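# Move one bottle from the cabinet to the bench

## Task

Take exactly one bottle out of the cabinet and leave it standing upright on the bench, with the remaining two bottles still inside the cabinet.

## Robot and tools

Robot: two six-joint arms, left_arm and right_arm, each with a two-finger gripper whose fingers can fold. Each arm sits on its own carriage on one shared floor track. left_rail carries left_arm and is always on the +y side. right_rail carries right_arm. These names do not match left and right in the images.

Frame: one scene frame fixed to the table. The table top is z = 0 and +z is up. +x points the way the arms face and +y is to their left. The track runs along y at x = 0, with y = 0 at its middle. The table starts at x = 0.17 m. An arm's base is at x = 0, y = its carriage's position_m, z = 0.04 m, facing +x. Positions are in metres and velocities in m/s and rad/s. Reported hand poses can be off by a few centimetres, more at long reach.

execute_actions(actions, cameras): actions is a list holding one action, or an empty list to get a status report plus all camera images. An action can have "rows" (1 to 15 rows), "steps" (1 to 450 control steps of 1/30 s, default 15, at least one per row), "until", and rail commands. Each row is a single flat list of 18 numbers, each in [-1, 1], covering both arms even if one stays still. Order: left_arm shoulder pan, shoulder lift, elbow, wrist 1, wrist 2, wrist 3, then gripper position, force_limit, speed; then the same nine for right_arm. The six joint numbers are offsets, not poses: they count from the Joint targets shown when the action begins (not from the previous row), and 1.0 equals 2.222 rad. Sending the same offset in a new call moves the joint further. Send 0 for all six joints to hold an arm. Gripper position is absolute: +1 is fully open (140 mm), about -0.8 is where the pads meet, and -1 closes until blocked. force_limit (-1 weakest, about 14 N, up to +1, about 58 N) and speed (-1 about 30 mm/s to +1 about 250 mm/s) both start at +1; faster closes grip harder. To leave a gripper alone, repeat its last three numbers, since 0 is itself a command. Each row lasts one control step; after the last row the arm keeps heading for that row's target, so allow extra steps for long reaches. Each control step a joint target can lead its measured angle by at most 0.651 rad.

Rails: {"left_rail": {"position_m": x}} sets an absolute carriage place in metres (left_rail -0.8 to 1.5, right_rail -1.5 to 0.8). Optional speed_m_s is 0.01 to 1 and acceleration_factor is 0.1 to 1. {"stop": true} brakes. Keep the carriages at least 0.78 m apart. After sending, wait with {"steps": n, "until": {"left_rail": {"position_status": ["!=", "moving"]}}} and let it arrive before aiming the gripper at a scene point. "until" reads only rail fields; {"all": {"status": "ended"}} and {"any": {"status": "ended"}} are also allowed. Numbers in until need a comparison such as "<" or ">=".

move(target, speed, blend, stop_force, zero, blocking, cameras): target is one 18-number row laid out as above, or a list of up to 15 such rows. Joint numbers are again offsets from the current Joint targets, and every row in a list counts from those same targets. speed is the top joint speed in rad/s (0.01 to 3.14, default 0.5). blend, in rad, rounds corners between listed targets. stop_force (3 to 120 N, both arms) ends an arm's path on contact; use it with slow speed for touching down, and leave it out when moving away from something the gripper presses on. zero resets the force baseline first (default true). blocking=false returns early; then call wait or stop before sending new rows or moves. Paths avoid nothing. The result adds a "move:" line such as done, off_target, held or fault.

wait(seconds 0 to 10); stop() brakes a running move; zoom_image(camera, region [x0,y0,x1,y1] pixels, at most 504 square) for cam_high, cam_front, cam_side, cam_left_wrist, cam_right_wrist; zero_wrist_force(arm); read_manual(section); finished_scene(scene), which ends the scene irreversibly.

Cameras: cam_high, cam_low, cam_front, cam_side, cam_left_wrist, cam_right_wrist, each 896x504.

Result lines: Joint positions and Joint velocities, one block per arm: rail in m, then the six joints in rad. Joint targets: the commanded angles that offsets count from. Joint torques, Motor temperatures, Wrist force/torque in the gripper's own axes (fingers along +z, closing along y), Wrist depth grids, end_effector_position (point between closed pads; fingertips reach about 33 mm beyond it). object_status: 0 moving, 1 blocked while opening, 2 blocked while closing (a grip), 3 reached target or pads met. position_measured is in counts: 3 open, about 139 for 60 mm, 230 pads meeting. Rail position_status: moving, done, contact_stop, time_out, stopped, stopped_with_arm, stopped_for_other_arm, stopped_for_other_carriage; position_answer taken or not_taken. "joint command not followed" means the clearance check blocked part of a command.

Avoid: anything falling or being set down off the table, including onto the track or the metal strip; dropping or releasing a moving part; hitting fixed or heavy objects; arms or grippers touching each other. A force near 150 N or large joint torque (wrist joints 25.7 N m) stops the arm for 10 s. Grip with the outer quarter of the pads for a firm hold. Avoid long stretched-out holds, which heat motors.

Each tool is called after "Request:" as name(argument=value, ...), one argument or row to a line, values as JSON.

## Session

Request:
execute_actions(
  actions=[],
)

Scene clock: 0.00 s.
left_arm: end_effector_position=(+0.3456, +1.0716, +0.5800) position_measured=3 object_status=3 end_effector_quat_wxyz=(+0.000, +0.000, +1.000, +0.000) | right_arm: end_effector_position=(+0.3456, -1.1144, +0.5800) position_measured=3 object_status=3 end_effector_quat_wxyz=(+0.000, +0.000, +1.000, +0.000)
Joint positions: left_arm=[1.044 -0.316 -1.725 0.971 -0.816 -1.571 -0.316] | right_arm=[-1.142 -0.316 -1.725 0.971 -0.816 -1.571 -0.316]
Joint velocities: within noise
Joint torques (N m): no reading
Motor temperatures (°C): left_arm=[37 34 36 43 40 46] | right_arm=[30 32 35 45 42 45]
Wrist force (N): no reading
Wrist torque (N m): no reading
Wrist force, peak (N): no reading
Wrist depth (mm): cam_left_wrist=[- - - - - - 649 / - - - - - - - / - - - - - - - / - 124 - - - 132 - / - 108 724 - - 122 98 / 91 796 808 - - - 93 / 1668 1668 1690 1748 1784 1647 -] | cam_right_wrist=[- - 672 - - 662 665 / - 729 - - 725 - - / 1786 - 731 736 747 - - / 1534 134 - 751 - - 736 / - 127 - 820 - 133 105 / - 118 865 842 820 - - / - 1954 2017 1969 1954 1895 -]
Joint targets: left_arm=[1.044 -0.316 -1.725 0.971 -0.816 -1.571 -0.316] | right_arm=[-1.142 -0.316 -1.725 0.971 -0.816 -1.571 -0.316]
Tool commands: left_gripper/position=+1.0 left_gripper/force_limit=+1.0 left_gripper/speed=+1.0 right_gripper/position=+1.0 right_gripper/force_limit=+1.0 right_gripper/speed=+1.0
left_rail: position_m=1.044 position_status=done
right_rail: position_m=-1.142 position_status=done

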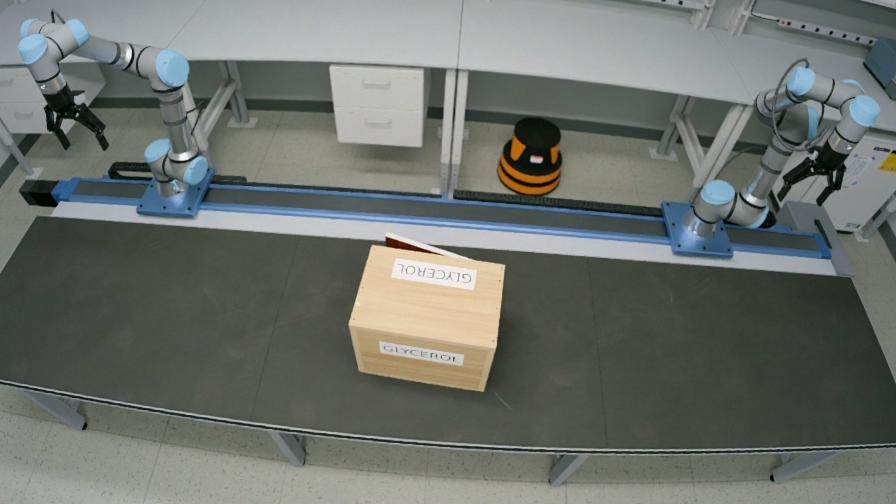

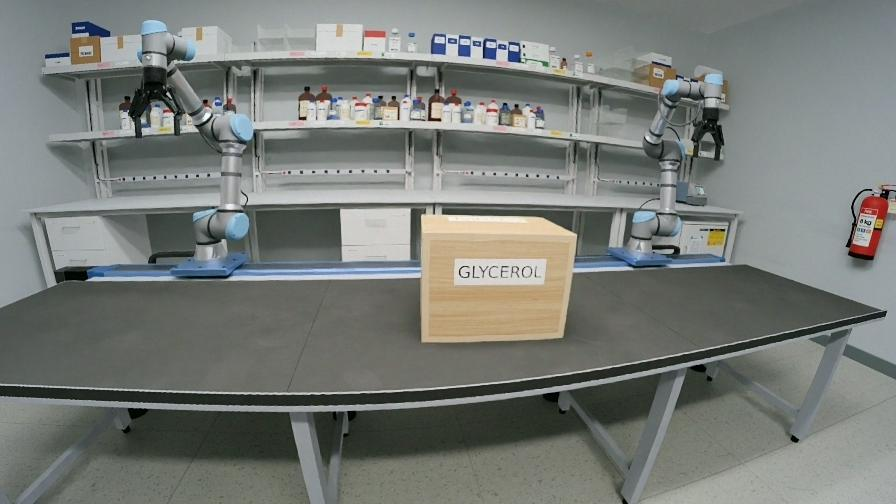

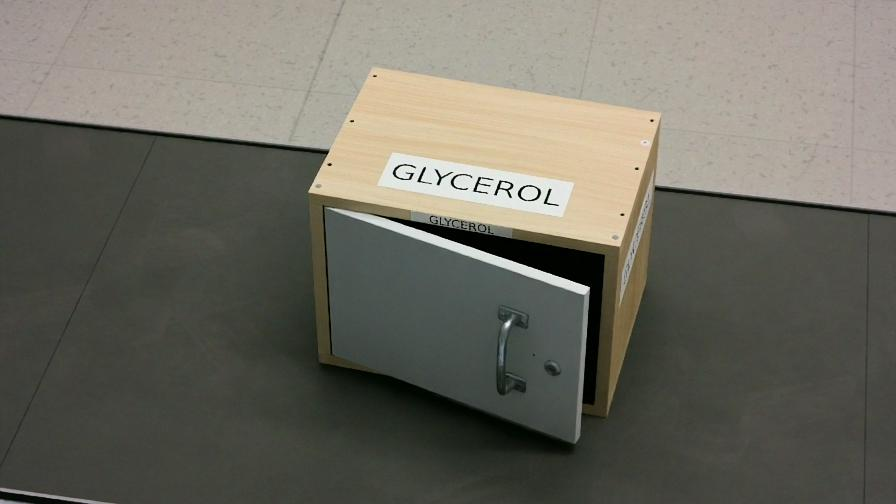

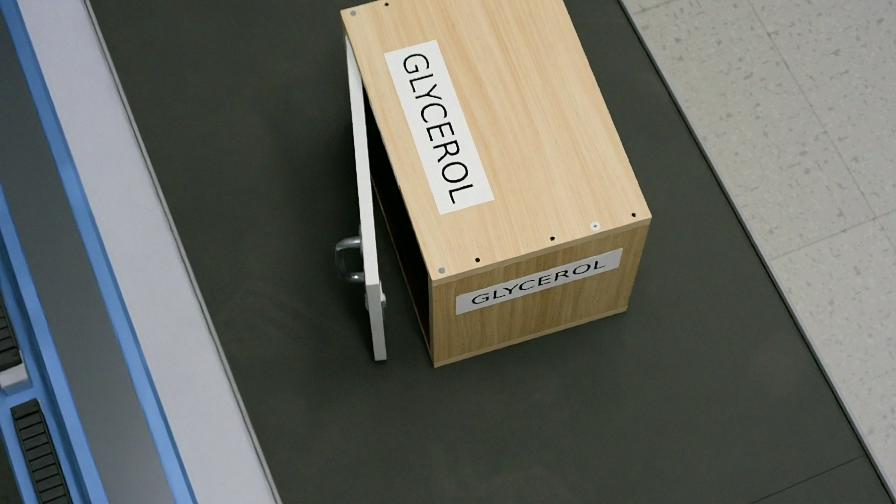

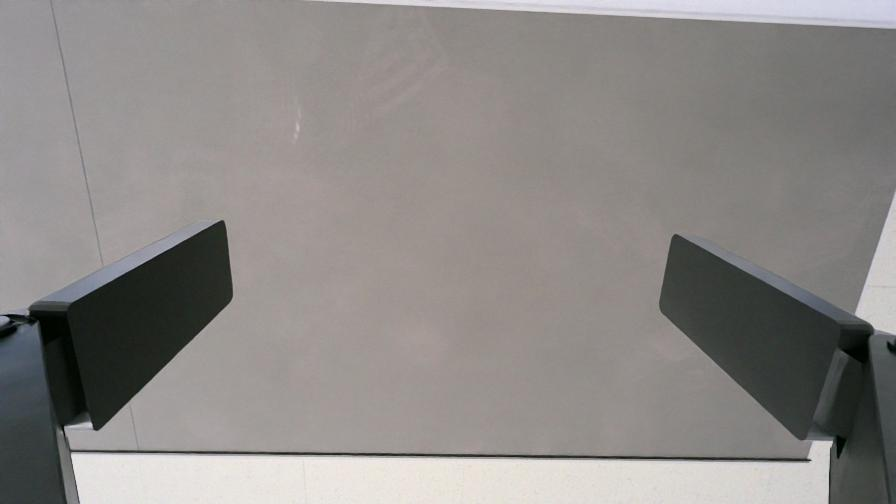

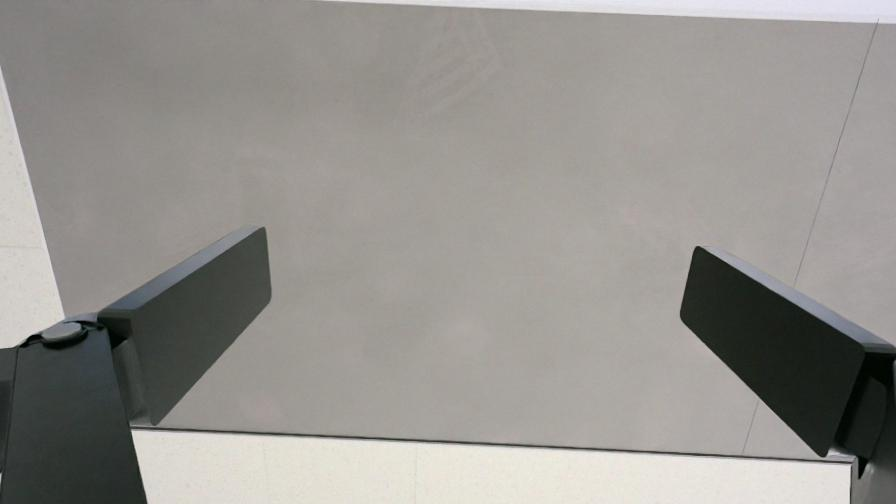

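Request:
execute_actions(
  actions=[
    {"right_rail":{"position_m":-0.6},"steps":120,"until":{"right_rail":{"position_status":["!=","moving"]}}},
  ],
)

Request:
move(
  target=[0,0,0,0,0,0,1,1,1,-0.3326,0.214,0.6123,-0.1197,0.3893,0.1422,-1,-1,-1],
  speed=1.1,
)

Request:
execute_actions(
  actions=[
    {"right_rail":{"position_m":-0.37},"steps":120,"until":{"right_rail":{"position_status":["!=","moving"]}}},
  ],
  cameras=["cam_side","cam_right_wrist"],
)

Scene clock: 2.97 s.
left_arm: end_effector_position=(+0.3456, +1.0716, +0.5800) position_measured=3 object_status=3 end_effector_quat_wxyz=(+0.000, +0.000, +1.000, +0.000) | right_arm: end_effector_position=(+0.3456, -0.5728, +0.5800) position_measured=3 object_status=3 end_effector_quat_wxyz=(+0.000, +0.000, +1.000, +0.000)
Joint positions: left_arm=[1.044 -0.316 -1.725 0.971 -0.816 -1.571 -0.316] | right_arm=[-0.6 -0.316 -1.725 0.971 -0.816 -1.571 -0.316]
Joint torques (N m): left_arm=[0.73 -13.32 -20.48 -2.48 0.05 0] | right_arm=[0.05 -11.79 -19.81 -2.9 0.35 0.27]
Wrist force (N): left_arm=[0.0 0.1 -0.1] | right_arm=[-0.1 0.4 -0.1]
Wrist torque (N m): left_arm=[0.01 0.01 0.00] | right_arm=[0.08 0.02 0.00]
Wrist force, peak (N): left_arm=[0.3 0.6 0.0] | right_arm=[0.1 1.5 0.0]
Wrist depth (mm): cam_left_wrist=[615 - 647 - - 664 664 / - - - - - - - / - - - - - - - / - 124 - 762 - 131 - / - 109 - 722 - 122 98 / 91 791 - - - - 93 / 1647 1647 1961 1658 1460 1724 -] | cam_right_wrist=[- 656 717 - 667 - 645 / - - - - 708 742 - / - - 774 - 758 699 - / - 136 769 751 767 590 541 / - 127 - - - 133 111 / - 96 774 856 - 645 - / - 1969 1985 1924 1924 1939 -]
Joint targets: left_arm=[1.044 -0.316 -1.725 0.971 -0.816 -1.571 -0.316] | right_arm=[-0.600 -0.316 -1.725 0.971 -0.816 -1.571 -0.316]
Tool commands: left_gripper/position=+1.0 left_gripper/force_limit=+1.0 left_gripper/speed=+1.0 right_gripper/position=+1.0 right_gripper/force_limit=+1.0 right_gripper/speed=+1.0
left_rail: position_m=1.044 position_status=done
right_rail: position_m=-0.600 position_status=done

Scene clock: 7.90 s.
left_arm: end_effector_position=(+0.3456, +1.0716, +0.5800) position_measured=3 object_status=3 end_effector_quat_wxyz=(+0.000, +0.000, +1.000, +0.000) | right_arm: end_effector_position=(+0.3796, -0.5191, +0.1598) position_measured=230 object_status=3 end_effector_quat_wxyz=(-0.405, +0.579, +0.406, +0.579)
Joint positions: left_arm=[1.044 -0.316 -1.725 0.971 -0.816 -1.571 -0.316] | right_arm=[-0.6 -1.055 -1.25 2.331 -1.082 -0.706 0]
Joint torques (N m): left_arm=[0.91 -12.23 -19.3 -2.5 -0.07 -0.19] | right_arm=[-6.2 -9.87 1.59 -0.25 2.19 1.87]
Wrist force (N): left_arm=[0.0 0.2 0.1] | right_arm=[-2.8 -0.5 0.0]
Wrist torque (N m): left_arm=[0.04 -0.01 0.00] | right_arm=[-0.49 0.53 0.26]
Wrist force, peak (N): left_arm=[0.4 0.4 -0.1] | right_arm=[-4.3 -2.1 0.4]
Wrist depth (mm): cam_left_wrist=[- 634 - - - - - / - - 659 - - 682 - / - - - - - - - / - 124 - - - 131 747 / - 109 - - - 122 98 / 91 - 818 - - - 93 / 1679 1668 1658 1748 1713 1736 -] | cam_right_wrist=[- 1437 - 415 441 - - / 3206 1645 - 428 - - - / - 1208 1191 463 490 4904 4466 / 635 706 - 162 523 3789 2779 / 455 - 86 99 95 - 524 / 362 - 74 - - - - / - - - - - - 312]
Joint targets: left_arm=[1.044 -0.316 -1.725 0.971 -0.816 -1.571 -0.316] | right_arm=[-0.600 -1.055 -1.250 2.331 -1.082 -0.706 0.000]
left_rail: position_m=1.044 position_status=done
right_rail: position_m=-0.600 position_status=done
move: done

Scene clock: 9.40 s.
left_arm: end_effector_position=(+0.3456, +1.0716, +0.5800) position_measured=3 object_status=3 end_effector_quat_wxyz=(+0.000, +0.000, +1.000, +0.000) | right_arm: end_effector_position=(+0.3796, -0.2891, +0.1598) position_measured=230 object_status=3 end_effector_quat_wxyz=(-0.405, +0.579, +0.406, +0.579)
Joint positions: left_arm=[1.044 -0.316 -1.725 0.971 -0.816 -1.571 -0.316] | right_arm=[-0.37 -1.055 -1.25 2.331 -1.082 -0.706 0]
Joint torques (N m): left_arm=[0.79 -12.86 -19.63 -2.59 -0.12 0.09] | right_arm=[5.11 -28.92 -6.67 3.79 0.53 1.56]
Wrist force (N): left_arm=[-0.1 0.2 0.2] | right_arm=[-2.6 -0.3 0.1]
Wrist torque (N m): left_arm=[0.05 0.02 -0.01] | right_arm=[-0.45 0.49 0.26]
Wrist force, peak (N): left_arm=[0.1 0.6 0.1] | right_arm=[-2.7 0.1 -1.9]
Wrist depth (mm): cam_left_wrist=[- - - - - - 647 / 671 - - - - - - / - - - - - - 738 / - 134 - 708 - 131 - / - 108 - 734 - 122 98 / 91 - - - - - 93 / 1658 1658 1702 1658 1647 1713 -] | cam_right_wrist=[- 1282 - 540 211 224 242 / - 1303 - 595 218 237 - / - 1191 1169 621 232 249 281 / 641 727 - 145 248 269 294 / 459 399 86 99 100 288 315 / 336 - 74 - - - 327 / - - - - - - -]
Joint targets: left_arm=[1.044 -0.316 -1.725 0.971 -0.816 -1.571 -0.316] | right_arm=[-0.370 -1.055 -1.250 2.331 -1.082 -0.706 0.000]
Tool commands: left_gripper/position=+1.0 left_gripper/force_limit=+1.0 left_gripper/speed=+1.0 right_gripper/position=-1.0 right_gripper/force_limit=-1.0 right_gripper/speed=-1.0
left_rail: position_m=1.044 position_status=done
right_rail: position_m=-0.370 position_status=done
Images, in order (width x height): cam_side 896x504, cam_right_wrist 896x504.

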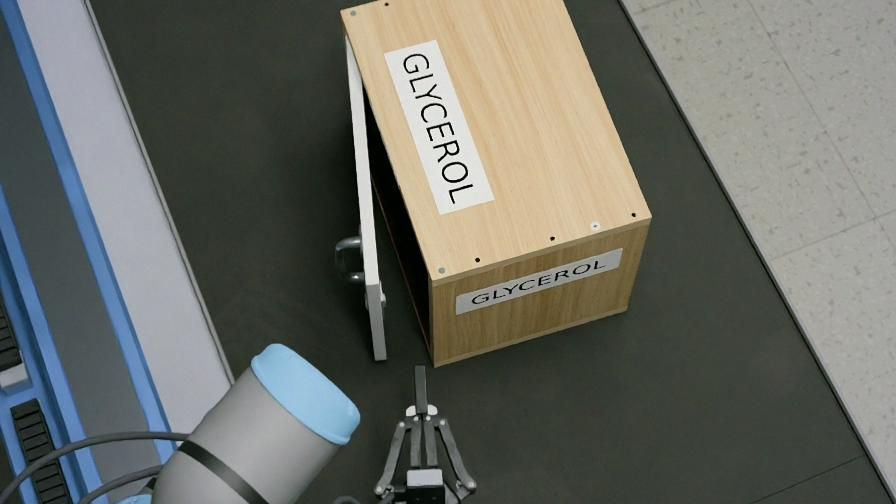

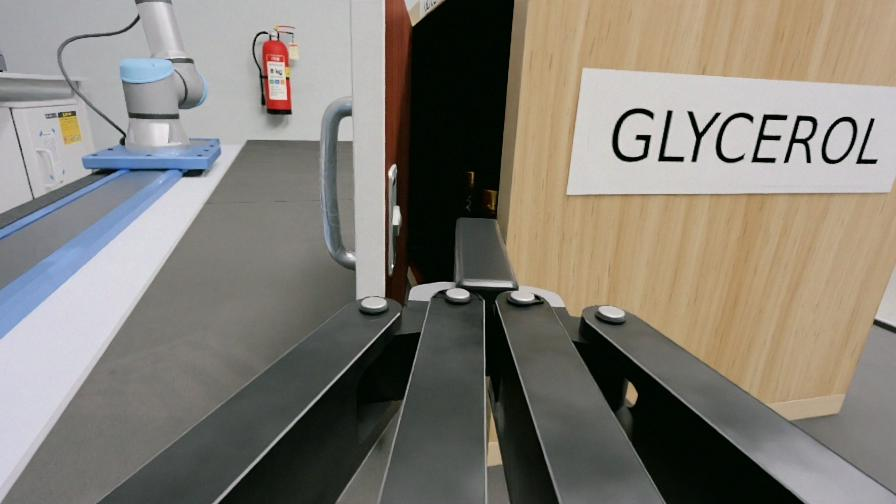

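Request:
move(
  target=[0,0,0,0,0,0,1,1,1,0.1319,-0.0171,0.0297,-0.0122,0.1319,0,-1,-1,-1],
  speed=0.25,
  stop_force=12,
  cameras=["cam_side","cam_right_wrist"],
)

Scene clock: 12.83 s.
left_arm: end_effector_position=(+0.3456, +1.0716, +0.5800) position_measured=3 object_status=3 end_effector_quat_wxyz=(+0.000, +0.000, +1.000, +0.000) | right_arm: end_effector_position=(+0.4107, -0.1837, +0.1597) position_measured=230 object_status=3 end_effector_quat_wxyz=(-0.406, +0.579, +0.406, +0.579)
Joint positions: left_arm=[1.044 -0.316 -1.725 0.971 -0.816 -1.571 -0.316] | right_arm=[-0.37 -0.762 -1.288 2.397 -1.109 -0.413 0]
Joint torques (N m): left_arm=[0.78 -12.57 -21.1 -2.31 -0.09 -0.2] | right_arm=[6.35 -32.82 1.19 -0.75 2.32 1.68]
Wrist force (N): left_arm=[0.2 0.1 0.3] | right_arm=[-3.0 -0.4 0.3]
Wrist torque (N m): left_arm=[0.02 -0.04 0.00] | right_arm=[-0.47 0.59 0.27]
Wrist force, peak (N): left_arm=[0.4 0.6 -0.3] | right_arm=[-3.1 -0.3 1.4]
Wrist depth (mm): cam_left_wrist=[- - - - - - 627 / - - - - - - - / - - - - - - 710 / - 124 - 704 738 140 754 / - 109 - - 767 122 98 / 91 - - - - - 93 / 1736 1724 1702 1679 1596 1690 -] | cam_right_wrist=[2605 1238 - 457 113 108 117 / 1107 1073 - 486 114 114 123 / 1017 1078 - 507 116 121 131 / 658 663 - 145 125 129 142 / 467 467 86 99 97 139 153 / - - 74 - - - 165 / - - - - - - 182]
Joint targets: left_arm=[1.044 -0.316 -1.725 0.971 -0.816 -1.571 -0.316] | right_arm=[-0.370 -0.762 -1.288 2.397 -1.109 -0.413 0.000]
left_rail: position_m=1.044 position_status=done
right_rail: position_m=-0.370 position_status=done
move: done
Images, in order (width x height): cam_side 896x504, cam_right_wrist 896x504.

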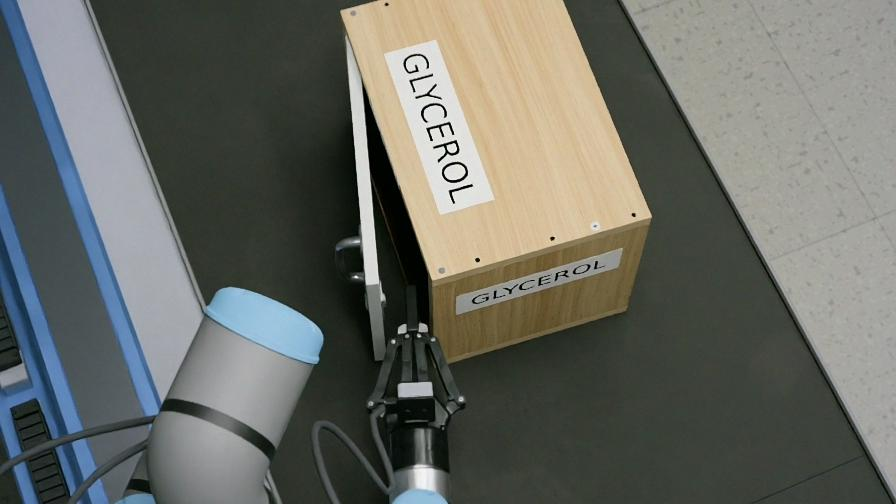

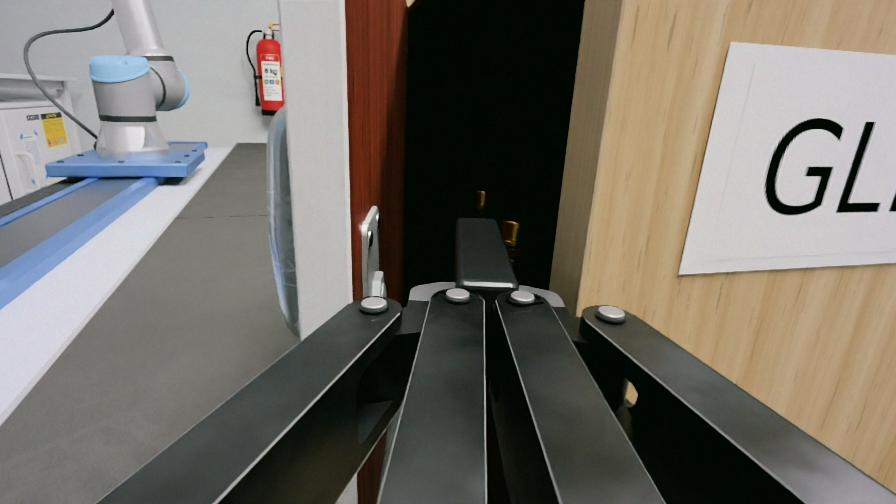

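Request:
move(
  target=[
    [0,0,0,0,0,0,1,1,1,0.0302,-0.007,0.0117,-0.0047,-0.0878,0,-1,-1,-1],
    [0,0,0,0,0,0,1,1,1,0.1445,0.0005,-0.0009,0.0005,-0.0909,0,-1,-1,-1],
    [0,0,0,0,0,0,1,1,1,0.3227,0.0414,-0.072,0.0306,-0.0149,0,-1,-1,-1],
    [0,0,0,0,0,0,1,1,1,0.4707,0.0986,-0.1764,0.0783,0.0626,0,-1,-1,-1],
  ],
  speed=0.22,
  blend=0.03,
  stop_force=25,
  cameras=["cam_front","cam_side","cam_right_wrist"],
)

Scene clock: 19.60 s.
left_arm: end_effector_position=(+0.3456, +1.0716, +0.5800) position_measured=3 object_status=3 end_effector_quat_wxyz=(+0.000, +0.000, +1.000, +0.000) | right_arm: end_effector_position=(+0.2174, +0.1444, +0.1595) position_measured=230 object_status=3 end_effector_quat_wxyz=(+0.619, -0.343, -0.618, -0.343)
Joint positions: left_arm=[1.044 -0.316 -1.725 0.971 -0.816 -1.571 -0.316] | right_arm=[-0.37 0.284 -1.069 2.005 -0.935 -0.274 0]
Joint torques (N m): left_arm=[0.63 -12.84 -20.98 -2.24 -0.05 -0.34] | right_arm=[10.31 -20.92 -29.01 3.11 2.03 1.59]
Wrist force (N): left_arm=[0.0 0.4 -0.1] | right_arm=[-2.0 -0.6 -1.4]
Wrist torque (N m): left_arm=[0.08 -0.01 -0.01] | right_arm=[-0.50 0.45 0.26]
Wrist force, peak (N): left_arm=[0.0 0.6 -0.3] | right_arm=[-3.5 1.9 -1.5]
Wrist depth (mm): cam_left_wrist=[- - - - 683 642 693 / 641 - - - - 682 - / 687 - - 694 - 708 - / - 124 708 - - 130 - / - 109 - - - 122 98 / 91 781 - - 818 114 93 / 1647 1679 1724 1784 1724 1679 -] | cam_right_wrist=[- - - - - - - / 1507 1725 - - - - - / 1624 1880 1939 - - - - / - - - 186 - - - / - 413 86 98 95 - - / - - 74 - - - 126 / - - - - - - -]
Joint targets: left_arm=[1.044 -0.316 -1.725 0.971 -0.816 -1.571 -0.316] | right_arm=[-0.370 0.284 -1.069 2.005 -0.935 -0.274 0.000]
left_rail: position_m=1.044 position_status=done
right_rail: position_m=-0.370 position_status=done
move: done
Images, in order (width x height): cam_front 896x504, cam_side 896x504, cam_right_wrist 896x504.

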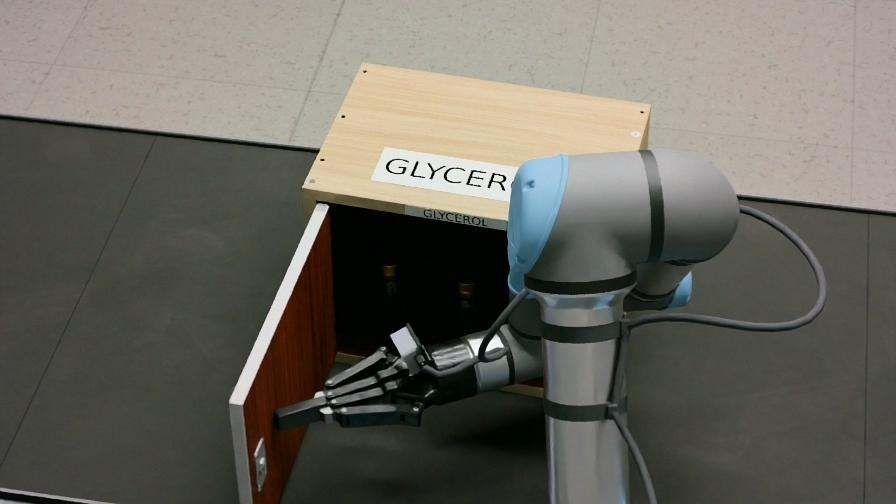

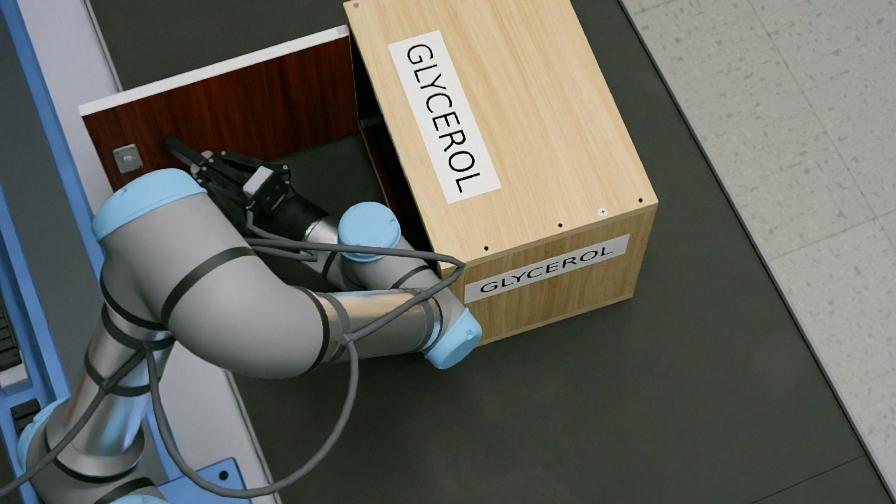

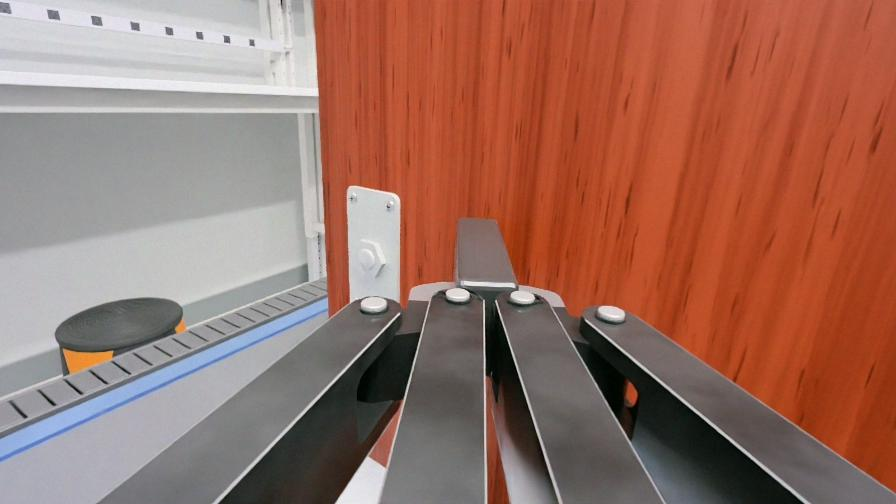

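Request:
move(
  target=[
    [0,0,0,0,0,0,1,1,1,-0.1481,-0.0572,0.1044,-0.0477,-0.0774,0,-1,-1,-1],
    [0,0,0,0,0,0,1,1,1,-0.2628,-0.2624,-0.0702,0.3321,-0.0774,0,-1,-1,-1],
    [0,0,0,0,0,0,1,1,1,0.0747,-0.2624,-0.0702,0.3321,0.6949,0,-1,-1,-1],
  ],
  speed=[0.4,0.8,1.0],
  blend=0.1,
)

Request:
execute_actions(
  actions=[
    {"right_rail":{"position_m":-0.36},"steps":60,"until":{"right_rail":{"position_status":["!=","moving"]}}},
  ],
)

Request:
move(
  target=[
    [0,0,0,0,0,0,1,1,1,0.1116,-0.0848,0.0072,0.324,0.4158,0.1535,-0.04,-1,-0.5],
    [0,0,0,0,0,0,1,1,1,0.1116,-0.0439,0.1547,0.1356,0.4158,0.1535,-0.04,-1,-0.5],
    [0,0,0,0,0,0,1,1,1,0.1116,0.0765,0.2435,-0.0738,0.4158,0.1535,-0.04,-1,-0.5],
  ],
  speed=0.6,
  blend=[0.05,0.05,0],
  cameras=["cam_front","cam_side","cam_right_wrist"],
)

Scene clock: 25.23 s.
left_arm: end_effector_position=(+0.3456, +1.0716, +0.5800) position_measured=3 object_status=3 end_effector_quat_wxyz=(+0.000, +0.000, +1.000, +0.000) | right_arm: end_effector_position=(+0.4850, +0.1145, +0.4495) position_measured=230 object_status=3 end_effector_quat_wxyz=(-0.259, +0.658, +0.259, +0.658)
Joint positions: left_arm=[1.044 -0.316 -1.725 0.971 -0.816 -1.571 -0.316] | right_arm=[-0.37 0.45 -1.652 1.849 -0.197 1.27 0]
Joint torques (N m): left_arm=[0.57 -12.32 -20.55 -2.31 -0.07 -0.44] | right_arm=[6.64 -29.84 -33.81 -0.37 2.38 1.27]
Wrist force (N): left_arm=[-0.2 0.2 -0.2] | right_arm=[-2.5 -0.7 0.4]
Wrist torque (N m): left_arm=[0.04 0.05 -0.01] | right_arm=[-0.56 0.49 0.28]
Wrist force, peak (N): left_arm=[0.4 0.5 -0.1] | right_arm=[-3.8 -0.5 0.2]
Wrist depth (mm): cam_left_wrist=[- - - - - - 682 / - - - - - - - / 704 - - - - - 724 / - 124 - - - 131 - / - 135 - - - 122 98 / 91 - - - - - 93 / 1702 1702 1690 1736 1835 1713 -] | cam_right_wrist=[- 3426 3206 4631 3847 - - / 2452 - 4904 6412 5104 - - / 2316 3291 2875 4547 4809 4239 4387 / - 1701 3733 145 4547 4239 3733 / 893 - 86 96 100 3087 3126 / - - 74 - - - 2405 / - - - - - - 1924]
Joint targets: left_arm=[1.044 -0.316 -1.725 0.971 -0.816 -1.571 -0.316] | right_arm=[-0.370 0.450 -1.652 1.849 -0.197 1.270 0.000]
left_rail: position_m=1.044 position_status=done
right_rail: position_m=-0.370 position_status=done
move: done

Scene clock: 25.77 s.
left_arm: end_effector_position=(+0.3456, +1.0716, +0.5800) position_measured=3 object_status=3 end_effector_quat_wxyz=(+0.000, +0.000, +1.000, +0.000) | right_arm: end_effector_position=(+0.4850, +0.1245, +0.4495) position_measured=230 object_status=3 end_effector_quat_wxyz=(-0.259, +0.658, +0.259, +0.658)
Joint positions: left_arm=[1.044 -0.316 -1.725 0.971 -0.816 -1.571 -0.316] | right_arm=[-0.36 0.45 -1.652 1.849 -0.197 1.27 0]
Joint torques (N m): left_arm=[0.14 -12.45 -20.11 -2.14 -0.36 -0.38] | right_arm=[4.53 -30.24 -32.31 -0.44 2.15 1.24]
Wrist force (N): left_arm=[0.3 0.3 -0.1] | right_arm=[-2.5 -0.7 0.6]
Wrist torque (N m): left_arm=[0.07 -0.07 0.00] | right_arm=[-0.56 0.47 0.29]
Wrist force, peak (N): left_arm=[0.4 0.3 0.2] | right_arm=[-2.7 -1.6 0.8]
Wrist depth (mm): cam_left_wrist=[- 625 - - - - 655 / - - - - - - - / 654 - - - - - - / - 124 - 631 - 131 - / - 108 - - - 122 98 / 91 - - - - - 93 / 1679 1626 1586 1748 1748 1736 -] | cam_right_wrist=[2405 1895 2977 - - - - / 2452 - - 4034 - - 2689 / - - - - 5002 - - / 1507 1471 4168 145 3789 - - / 1087 1092 86 96 95 2689 3013 / 725 - 74 - - - 2233 / - - - - - - 1866]
Joint targets: left_arm=[1.044 -0.316 -1.725 0.971 -0.816 -1.571 -0.316] | right_arm=[-0.360 0.450 -1.652 1.849 -0.197 1.270 0.000]
Tool commands: left_gripper/position=+1.0 left_gripper/force_limit=+1.0 left_gripper/speed=+1.0 right_gripper/position=-1.0 right_gripper/force_limit=-1.0 right_gripper/speed=-1.0
left_rail: position_m=1.044 position_status=done
right_rail: position_m=-0.360 position_status=done

Scene clock: 29.40 s.
left_arm: end_effector_position=(+0.3456, +1.0716, +0.5800) position_measured=3 object_status=3 end_effector_quat_wxyz=(+0.000, +0.000, +1.000, +0.000) | right_arm: end_effector_position=(+0.3704, -0.1125, +0.1000) position_measured=134 object_status=3 end_effector_quat_wxyz=(+0.001, +0.843, -0.001, +0.537)
Joint positions: left_arm=[1.044 -0.316 -1.725 0.971 -0.816 -1.571 -0.316] | right_arm=[-0.36 0.698 -1.482 2.39 -0.361 2.194 0.341]
Joint torques (N m): left_arm=[0.71 -12.23 -21.16 -2.23 -0.14 -0.49] | right_arm=[2.4 -5.14 -3.4 -1.98 2.91 1.83]
Wrist force (N): left_arm=[0.0 0.3 0.2] | right_arm=[-2.6 0.0 0.6]
Wrist torque (N m): left_arm=[0.06 0.00 0.00] | right_arm=[-0.23 0.46 0.20]
Wrist force, peak (N): left_arm=[0.1 0.5 -0.1] | right_arm=[-3.9 0.2 0.7]
Wrist depth (mm): cam_left_wrist=[- - - - 641 689 664 / - - - - - 694 - / 685 667 - 702 - - - / - 124 - - - 131 - / - 135 - - - 122 98 / 91 - - - - - 93 / 1690 1637 1637 1835 1736 1736 -] | cam_right_wrist=[294 441 430 425 398 170 3473 / 301 367 393 375 355 187 480 / 313 310 319 310 311 211 381 / 284 279 273 277 237 297 329 / 259 86 100 261 146 274 261 / - - 228 229 228 - - / - - - 201 203 - -]
Joint targets: left_arm=[1.044 -0.316 -1.725 0.971 -0.816 -1.571 -0.316] | right_arm=[-0.360 0.698 -1.482 2.390 -0.361 2.194 0.341]
left_rail: position_m=1.044 position_status=done
right_rail: position_m=-0.360 position_status=done
move: done
Images, in order (width x height): cam_front 896x504, cam_side 896x504, cam_right_wrist 896x504.

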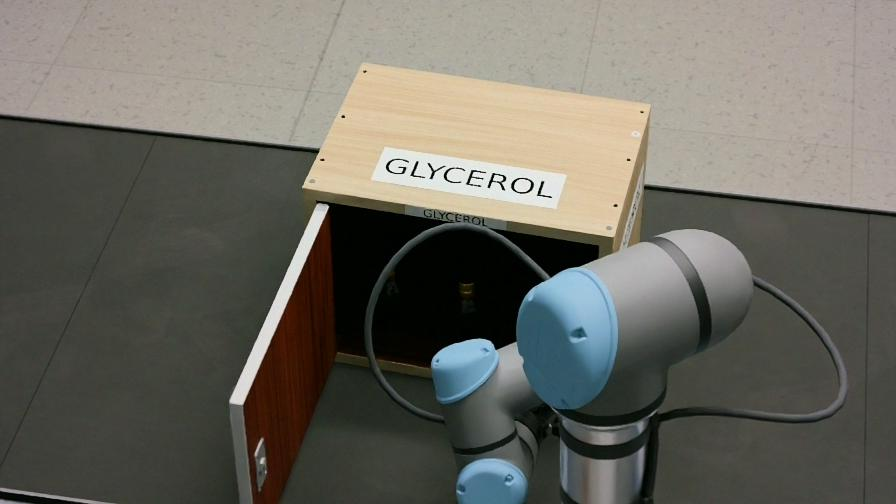

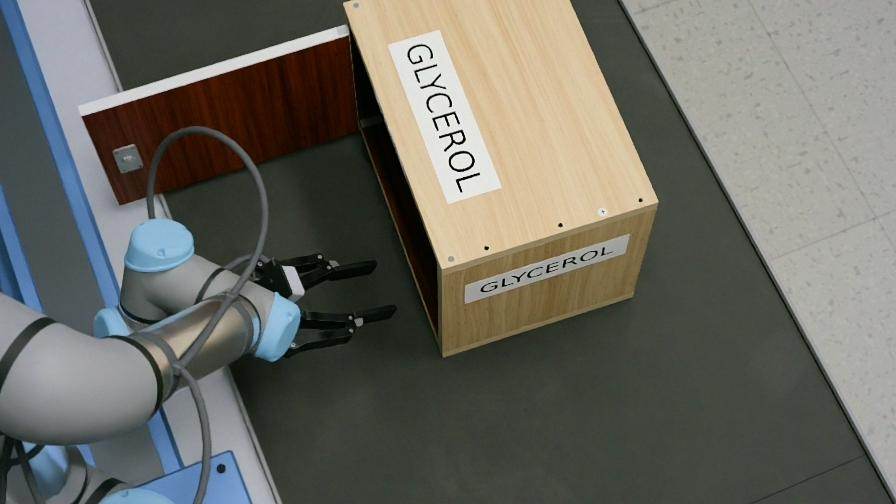

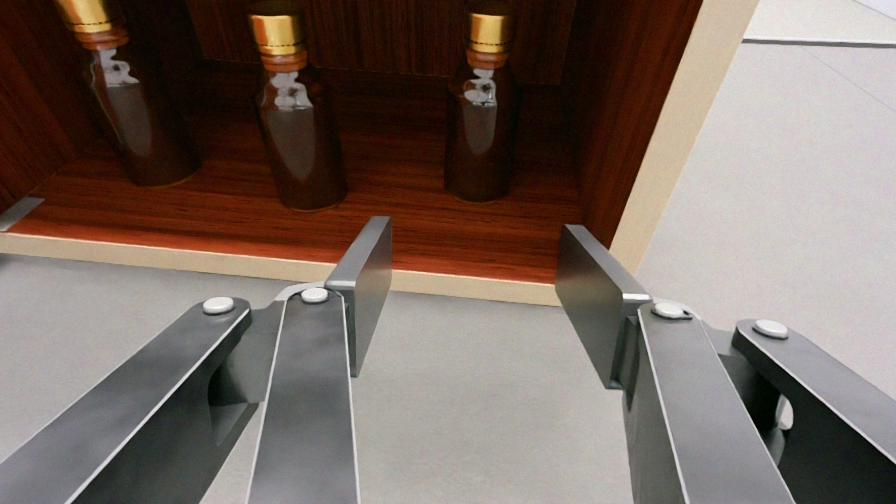

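Request:
execute_actions(
  actions=[
    {"right_rail":{"position_m":-0.375},"steps":60,"until":{"right_rail":{"position_status":["!=","moving"]}}},
  ],
)

Request:
move(
  target=[0,0,0,0,0,0,1,1,1,0.0009,0.1283,-0.1247,0.0333,0.0657,0.0572,-0.04,-1,-0.5],
  speed=0.3,
  cameras=["cam_right_wrist"],
)

Scene clock: 30.60 s.
left_arm: end_effector_position=(+0.3456, +1.0716, +0.5800) position_measured=3 object_status=3 end_effector_quat_wxyz=(+0.000, +0.000, +1.000, +0.000) | right_arm: end_effector_position=(+0.3704, -0.1275, +0.1000) position_measured=134 object_status=3 end_effector_quat_wxyz=(+0.001, +0.843, -0.001, +0.537)
Joint positions: left_arm=[1.044 -0.316 -1.725 0.971 -0.816 -1.571 -0.316] | right_arm=[-0.375 0.698 -1.482 2.39 -0.361 2.194 0.341]
Joint torques (N m): left_arm=[1.11 -12.87 -20.85 -2.02 -0.09 -0.52] | right_arm=[2.36 -11.94 -6.6 -0.86 2.82 1.83]
Wrist force (N): left_arm=[0.2 -0.1 0.0] | right_arm=[-2.7 0.2 0.5]
Wrist torque (N m): left_arm=[-0.02 -0.05 0.00] | right_arm=[-0.19 0.46 0.20]
Wrist force, peak (N): left_arm=[0.4 0.5 0.3] | right_arm=[-2.6 -1.1 1.0]
Wrist depth (mm): cam_left_wrist=[- - - - - 642 641 / - - - 689 - 664 674 / - - - - - - - / - 124 738 - 736 131 769 / - 108 - - 760 122 98 / 91 - - - - - 93 / 1713 1736 1713 1724 1784 1835 -] | cam_right_wrist=[276 428 442 425 312 167 3166 / 285 385 407 393 283 - - / 307 310 315 318 263 - - / 282 278 272 275 235 301 307 / 260 87 97 259 146 272 267 / - - 76 227 223 - - / - - - 202 - - -]
Joint targets: left_arm=[1.044 -0.316 -1.725 0.971 -0.816 -1.571 -0.316] | right_arm=[-0.375 0.698 -1.482 2.390 -0.361 2.194 0.341]
Tool commands: left_gripper/position=+1.0 left_gripper/force_limit=+1.0 left_gripper/speed=+1.0 right_gripper/position=-0.04 right_gripper/force_limit=-1.0 right_gripper/speed=-0.5
left_rail: position_m=1.044 position_status=done
right_rail: position_m=-0.375 position_status=done

Scene clock: 32.07 s.
left_arm: end_effector_position=(+0.3456, +1.0716, +0.5800) position_measured=3 object_status=3 end_effector_quat_wxyz=(+0.000, +0.000, +1.000, +0.000) | right_arm: end_effector_position=(+0.4483, -0.1062, +0.0748) position_measured=134 object_status=3 end_effector_quat_wxyz=(+0.047, +0.840, -0.074, +0.535)
Joint positions: left_arm=[1.044 -0.316 -1.725 0.971 -0.816 -1.571 -0.316] | right_arm=[-0.375 0.7 -1.197 2.113 -0.287 2.34 0.468]
Joint torques (N m): left_arm=[0.22 -12.66 -20.62 -2.27 -0.05 -0.6] | right_arm=[6.25 -18.13 -23.1 2.7 3.31 1.7]
Wrist force (N): left_arm=[0.3 0.2 0.1] | right_arm=[-2.2 -0.3 0.7]
Wrist torque (N m): left_arm=[0.05 -0.06 0.00] | right_arm=[-0.29 0.35 0.21]
Wrist force, peak (N): left_arm=[-0.1 0.6 0.0] | right_arm=[-2.9 0.4 -0.1]
Wrist depth (mm): cam_left_wrist=[- - - - - 636 662 / - - - - - - - / - - - - - - - / - 124 718 - - 132 - / - 108 - - 791 122 98 / 91 - - - - - 93 / 1616 1713 1637 1784 1760 1690 -] | cam_right_wrist=[324 150 354 177 274 154 108 / 325 165 351 188 276 155 118 / 275 - 283 213 268 156 308 / 225 219 214 231 225 158 291 / 204 93 96 205 146 165 232 / - - 76 192 195 - - / - - - 176 178 - -]
Joint targets: left_arm=[1.044 -0.316 -1.725 0.971 -0.816 -1.571 -0.316] | right_arm=[-0.375 0.700 -1.197 2.113 -0.287 2.340 0.468]
left_rail: position_m=1.044 position_status=done
right_rail: position_m=-0.375 position_status=done
move: done
Images, in order (width x height): cam_right_wrist 896x504.

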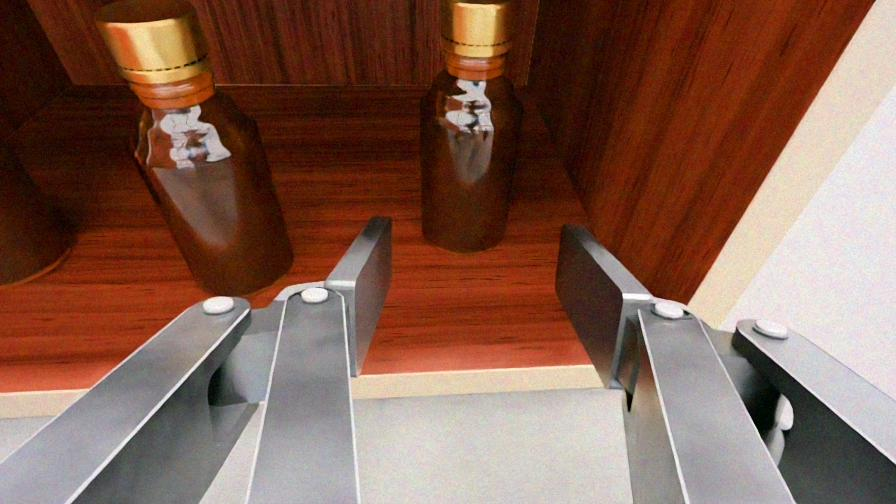

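Request:
move(
  target=[0,0,0,0,0,0,1,1,1,-0.0655,0.0238,-0.0324,-0.0218,-0.0546,-0.0469,-0.04,-1,-0.5],
  speed=0.15,
  stop_force=8,
  cameras=["cam_right_wrist"],
)

Scene clock: 34.30 s.
left_arm: end_effector_position=(+0.3456, +1.0716, +0.5800) position_measured=3 object_status=3 end_effector_quat_wxyz=(+0.000, +0.000, +1.000, +0.000) | right_arm: end_effector_position=(+0.5197, -0.1174, +0.0663) position_measured=134 object_status=3 end_effector_quat_wxyz=(+0.047, +0.841, -0.074, +0.534)
Joint positions: left_arm=[1.044 -0.316 -1.725 0.971 -0.816 -1.571 -0.316] | right_arm=[-0.375 0.554 -1.144 2.041 -0.336 2.219 0.364]
Joint torques (N m): left_arm=[0.65 -12.83 -21.94 -2.14 -0.24 -0.67] | right_arm=[-7.41 -19.8 -24.65 -2.21 -1.08 -1.51]
Wrist force (N): left_arm=[-0.1 0.5 -0.1] | right_arm=[-2.4 -0.7 0.5]
Wrist torque (N m): left_arm=[0.11 0.02 0.00] | right_arm=[-0.38 0.38 0.29]
Wrist force, peak (N): left_arm=[0.5 0.3 0.3] | right_arm=[-2.8 -0.4 0.6]
Wrist depth (mm): cam_left_wrist=[- 624 644 - - - 693 / - 638 652 - - 664 666 / - 664 674 - - - - / - 124 - - - 130 - / - 109 - - - 122 98 / 91 - 800 - 871 - 93 / 1679 1702 1724 1679 1724 1713 -] | cam_right_wrist=[274 280 284 121 229 144 101 / 299 302 310 113 233 146 102 / - 264 267 127 234 146 102 / - 214 222 137 172 147 107 / - 93 96 164 147 131 99 / - - 76 170 170 - - / - - - 151 152 - -]
Joint targets: left_arm=[1.044 -0.316 -1.725 0.971 -0.816 -1.571 -0.316] | right_arm=[-0.375 0.554 -1.144 2.041 -0.336 2.219 0.364]
left_rail: position_m=1.044 position_status=done
right_rail: position_m=-0.375 position_status=done
move: done
Images, in order (width x height): cam_right_wrist 896x504.

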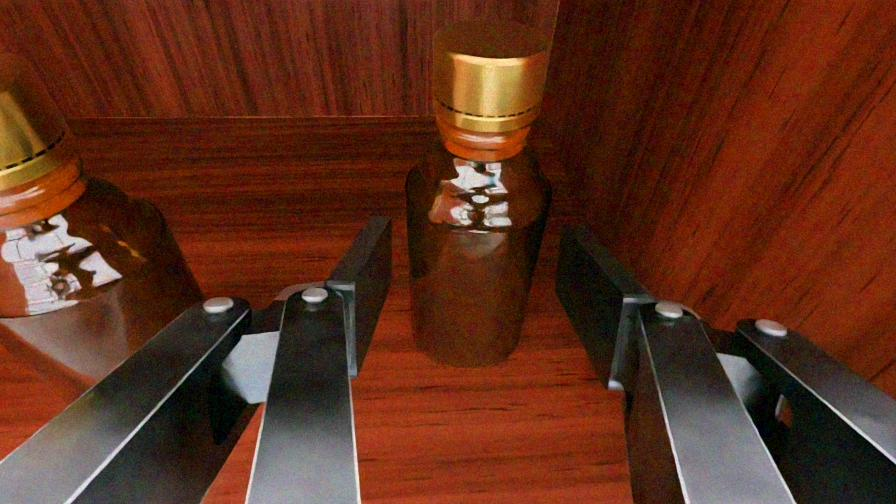

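Request:
execute_actions(
  actions=[
    {"rows":[[0,0,0,0,0,0,1,1,1,0,0,0,0,0,0,-1,-0.4,-1]],"steps":55},
  ],
)

Request:
move(
  target=[
    [0,0,0,0,0,0,1,1,1,0,-0.027,-0.0086,0.0356,0,0,-1,-0.4,-1],
    [0,0,0,0,0,0,1,1,1,0.0657,-0.0432,0.0266,0.0473,0.0545,0.0468,-1,-0.4,-1],
    [0,0,0,0,0,0,1,1,1,0.0648,-0.1521,0.1571,-0.0113,-0.0113,-0.0104,-1,-0.4,-1],
  ],
  speed=[0.08,0.2,0.25],
  blend=[0.005,0.03,0],
  cameras=["cam_front","cam_side","cam_right_wrist"],
)

Scene clock: 36.83 s.
left_arm: end_effector_position=(+0.3456, +1.0716, +0.5800) position_measured=3 object_status=3 end_effector_quat_wxyz=(+0.000, +0.000, +1.000, +0.000) | right_arm: end_effector_position=(+0.5197, -0.1174, +0.0663) position_measured=162 object_status=2 end_effector_quat_wxyz=(+0.047, +0.841, -0.074, +0.534)
Joint positions: left_arm=[1.044 -0.316 -1.725 0.971 -0.816 -1.571 -0.316] | right_arm=[-0.375 0.554 -1.144 2.041 -0.336 2.219 0.364]
Joint torques (N m): left_arm=[0.29 -12.12 -21.34 -2.31 -0.09 -0.75] | right_arm=[-5.21 -20.83 -10.61 2.71 3.16 -1.08]
Wrist force (N): left_arm=[0.2 0.2 -0.1] | right_arm=[0.7 -1.7 -3.5]
Wrist torque (N m): left_arm=[0.04 -0.05 0.00] | right_arm=[-0.32 0.40 0.27]
Wrist force, peak (N): left_arm=[0.2 0.5 -0.1] | right_arm=[1.2 -1.3 -5.5]
Wrist depth (mm): cam_left_wrist=[- - - - - - 689 / - - - - - - - / - - - - - - - / - 124 - - 774 131 758 / - 108 - - 718 122 98 / 91 - - - - 114 93 / 1679 1702 1690 1736 1690 1690 -] | cam_right_wrist=[275 280 285 122 230 145 101 / 299 304 311 112 232 146 102 / 271 265 267 126 235 146 102 / - 222 224 137 197 148 102 / - - 91 161 135 148 103 / - 75 - 170 167 - 99 / - - - 151 152 - -]
Joint targets: left_arm=[1.044 -0.316 -1.725 0.971 -0.816 -1.571 -0.316] | right_arm=[-0.375 0.554 -1.144 2.041 -0.336 2.219 0.364]
left_rail: position_m=1.044 position_status=done
right_rail: position_m=-0.375 position_status=done

Scene clock: 40.20 s.
left_arm: end_effector_position=(+0.3456, +1.0716, +0.5800) position_measured=3 object_status=3 end_effector_quat_wxyz=(+0.000, +0.000, +1.000, +0.000) | right_arm: end_effector_position=(+0.3702, -0.1272, +0.0999) position_measured=162 object_status=2 end_effector_quat_wxyz=(+0.001, +0.843, +0.000, +0.537)
Joint positions: left_arm=[1.044 -0.316 -1.725 0.971 -0.816 -1.571 -0.316] | right_arm=[-0.375 0.698 -1.482 2.39 -0.361 2.194 0.341]
Joint torques (N m): left_arm=[1.18 -11.97 -21.74 -2.07 -0.4 -0.69] | right_arm=[-6.5 -31.99 -4.7 -2.79 -0.79 -1.29]
Wrist force (N): left_arm=[0.2 0.3 -0.2] | right_arm=[-5.0 0.2 1.6]
Wrist torque (N m): left_arm=[0.06 -0.04 0.00] | right_arm=[-0.18 0.42 0.29]
Wrist force, peak (N): left_arm=[0.3 0.6 0.0] | right_arm=[-5.8 -0.2 1.4]
Wrist depth (mm): cam_left_wrist=[634 613 - - - - 636 / 638 - - - - - - / 685 - - - 669 683 716 / - 123 - - - 140 786 / - 109 - 758 - 122 98 / 91 - - - - - 93 / 1668 1724 1724 1702 1679 1724 -] | cam_right_wrist=[274 446 450 121 249 166 2942 / 280 382 401 112 231 - 500 / 318 311 332 - 220 373 - / 281 278 279 137 164 299 315 / 244 - 91 159 135 275 267 / - - - 228 222 - 241 / - - - 197 - - -]
Joint targets: left_arm=[1.044 -0.316 -1.725 0.971 -0.816 -1.571 -0.316] | right_arm=[-0.375 0.698 -1.482 2.390 -0.361 2.194 0.341]
left_rail: position_m=1.044 position_status=done
right_rail: position_m=-0.375 position_status=done
move: done
Images, in order (width x height): cam_front 896x504, cam_side 896x504, cam_right_wrist 896x504.

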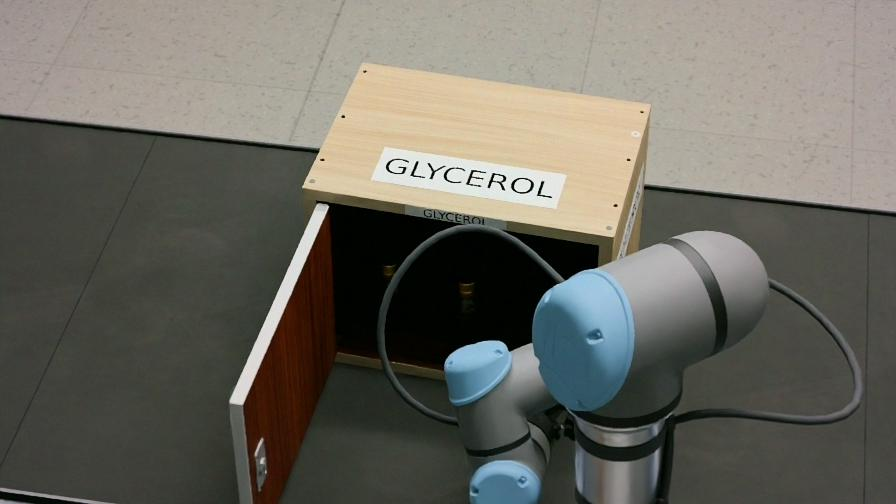

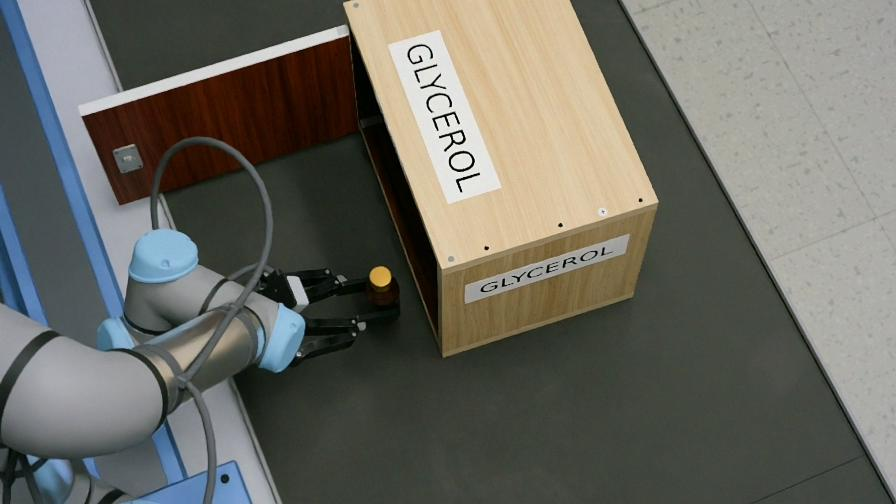

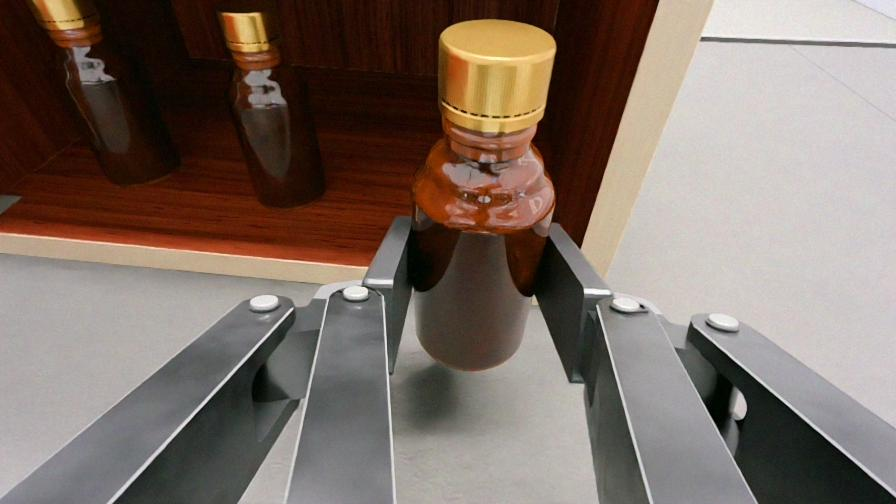

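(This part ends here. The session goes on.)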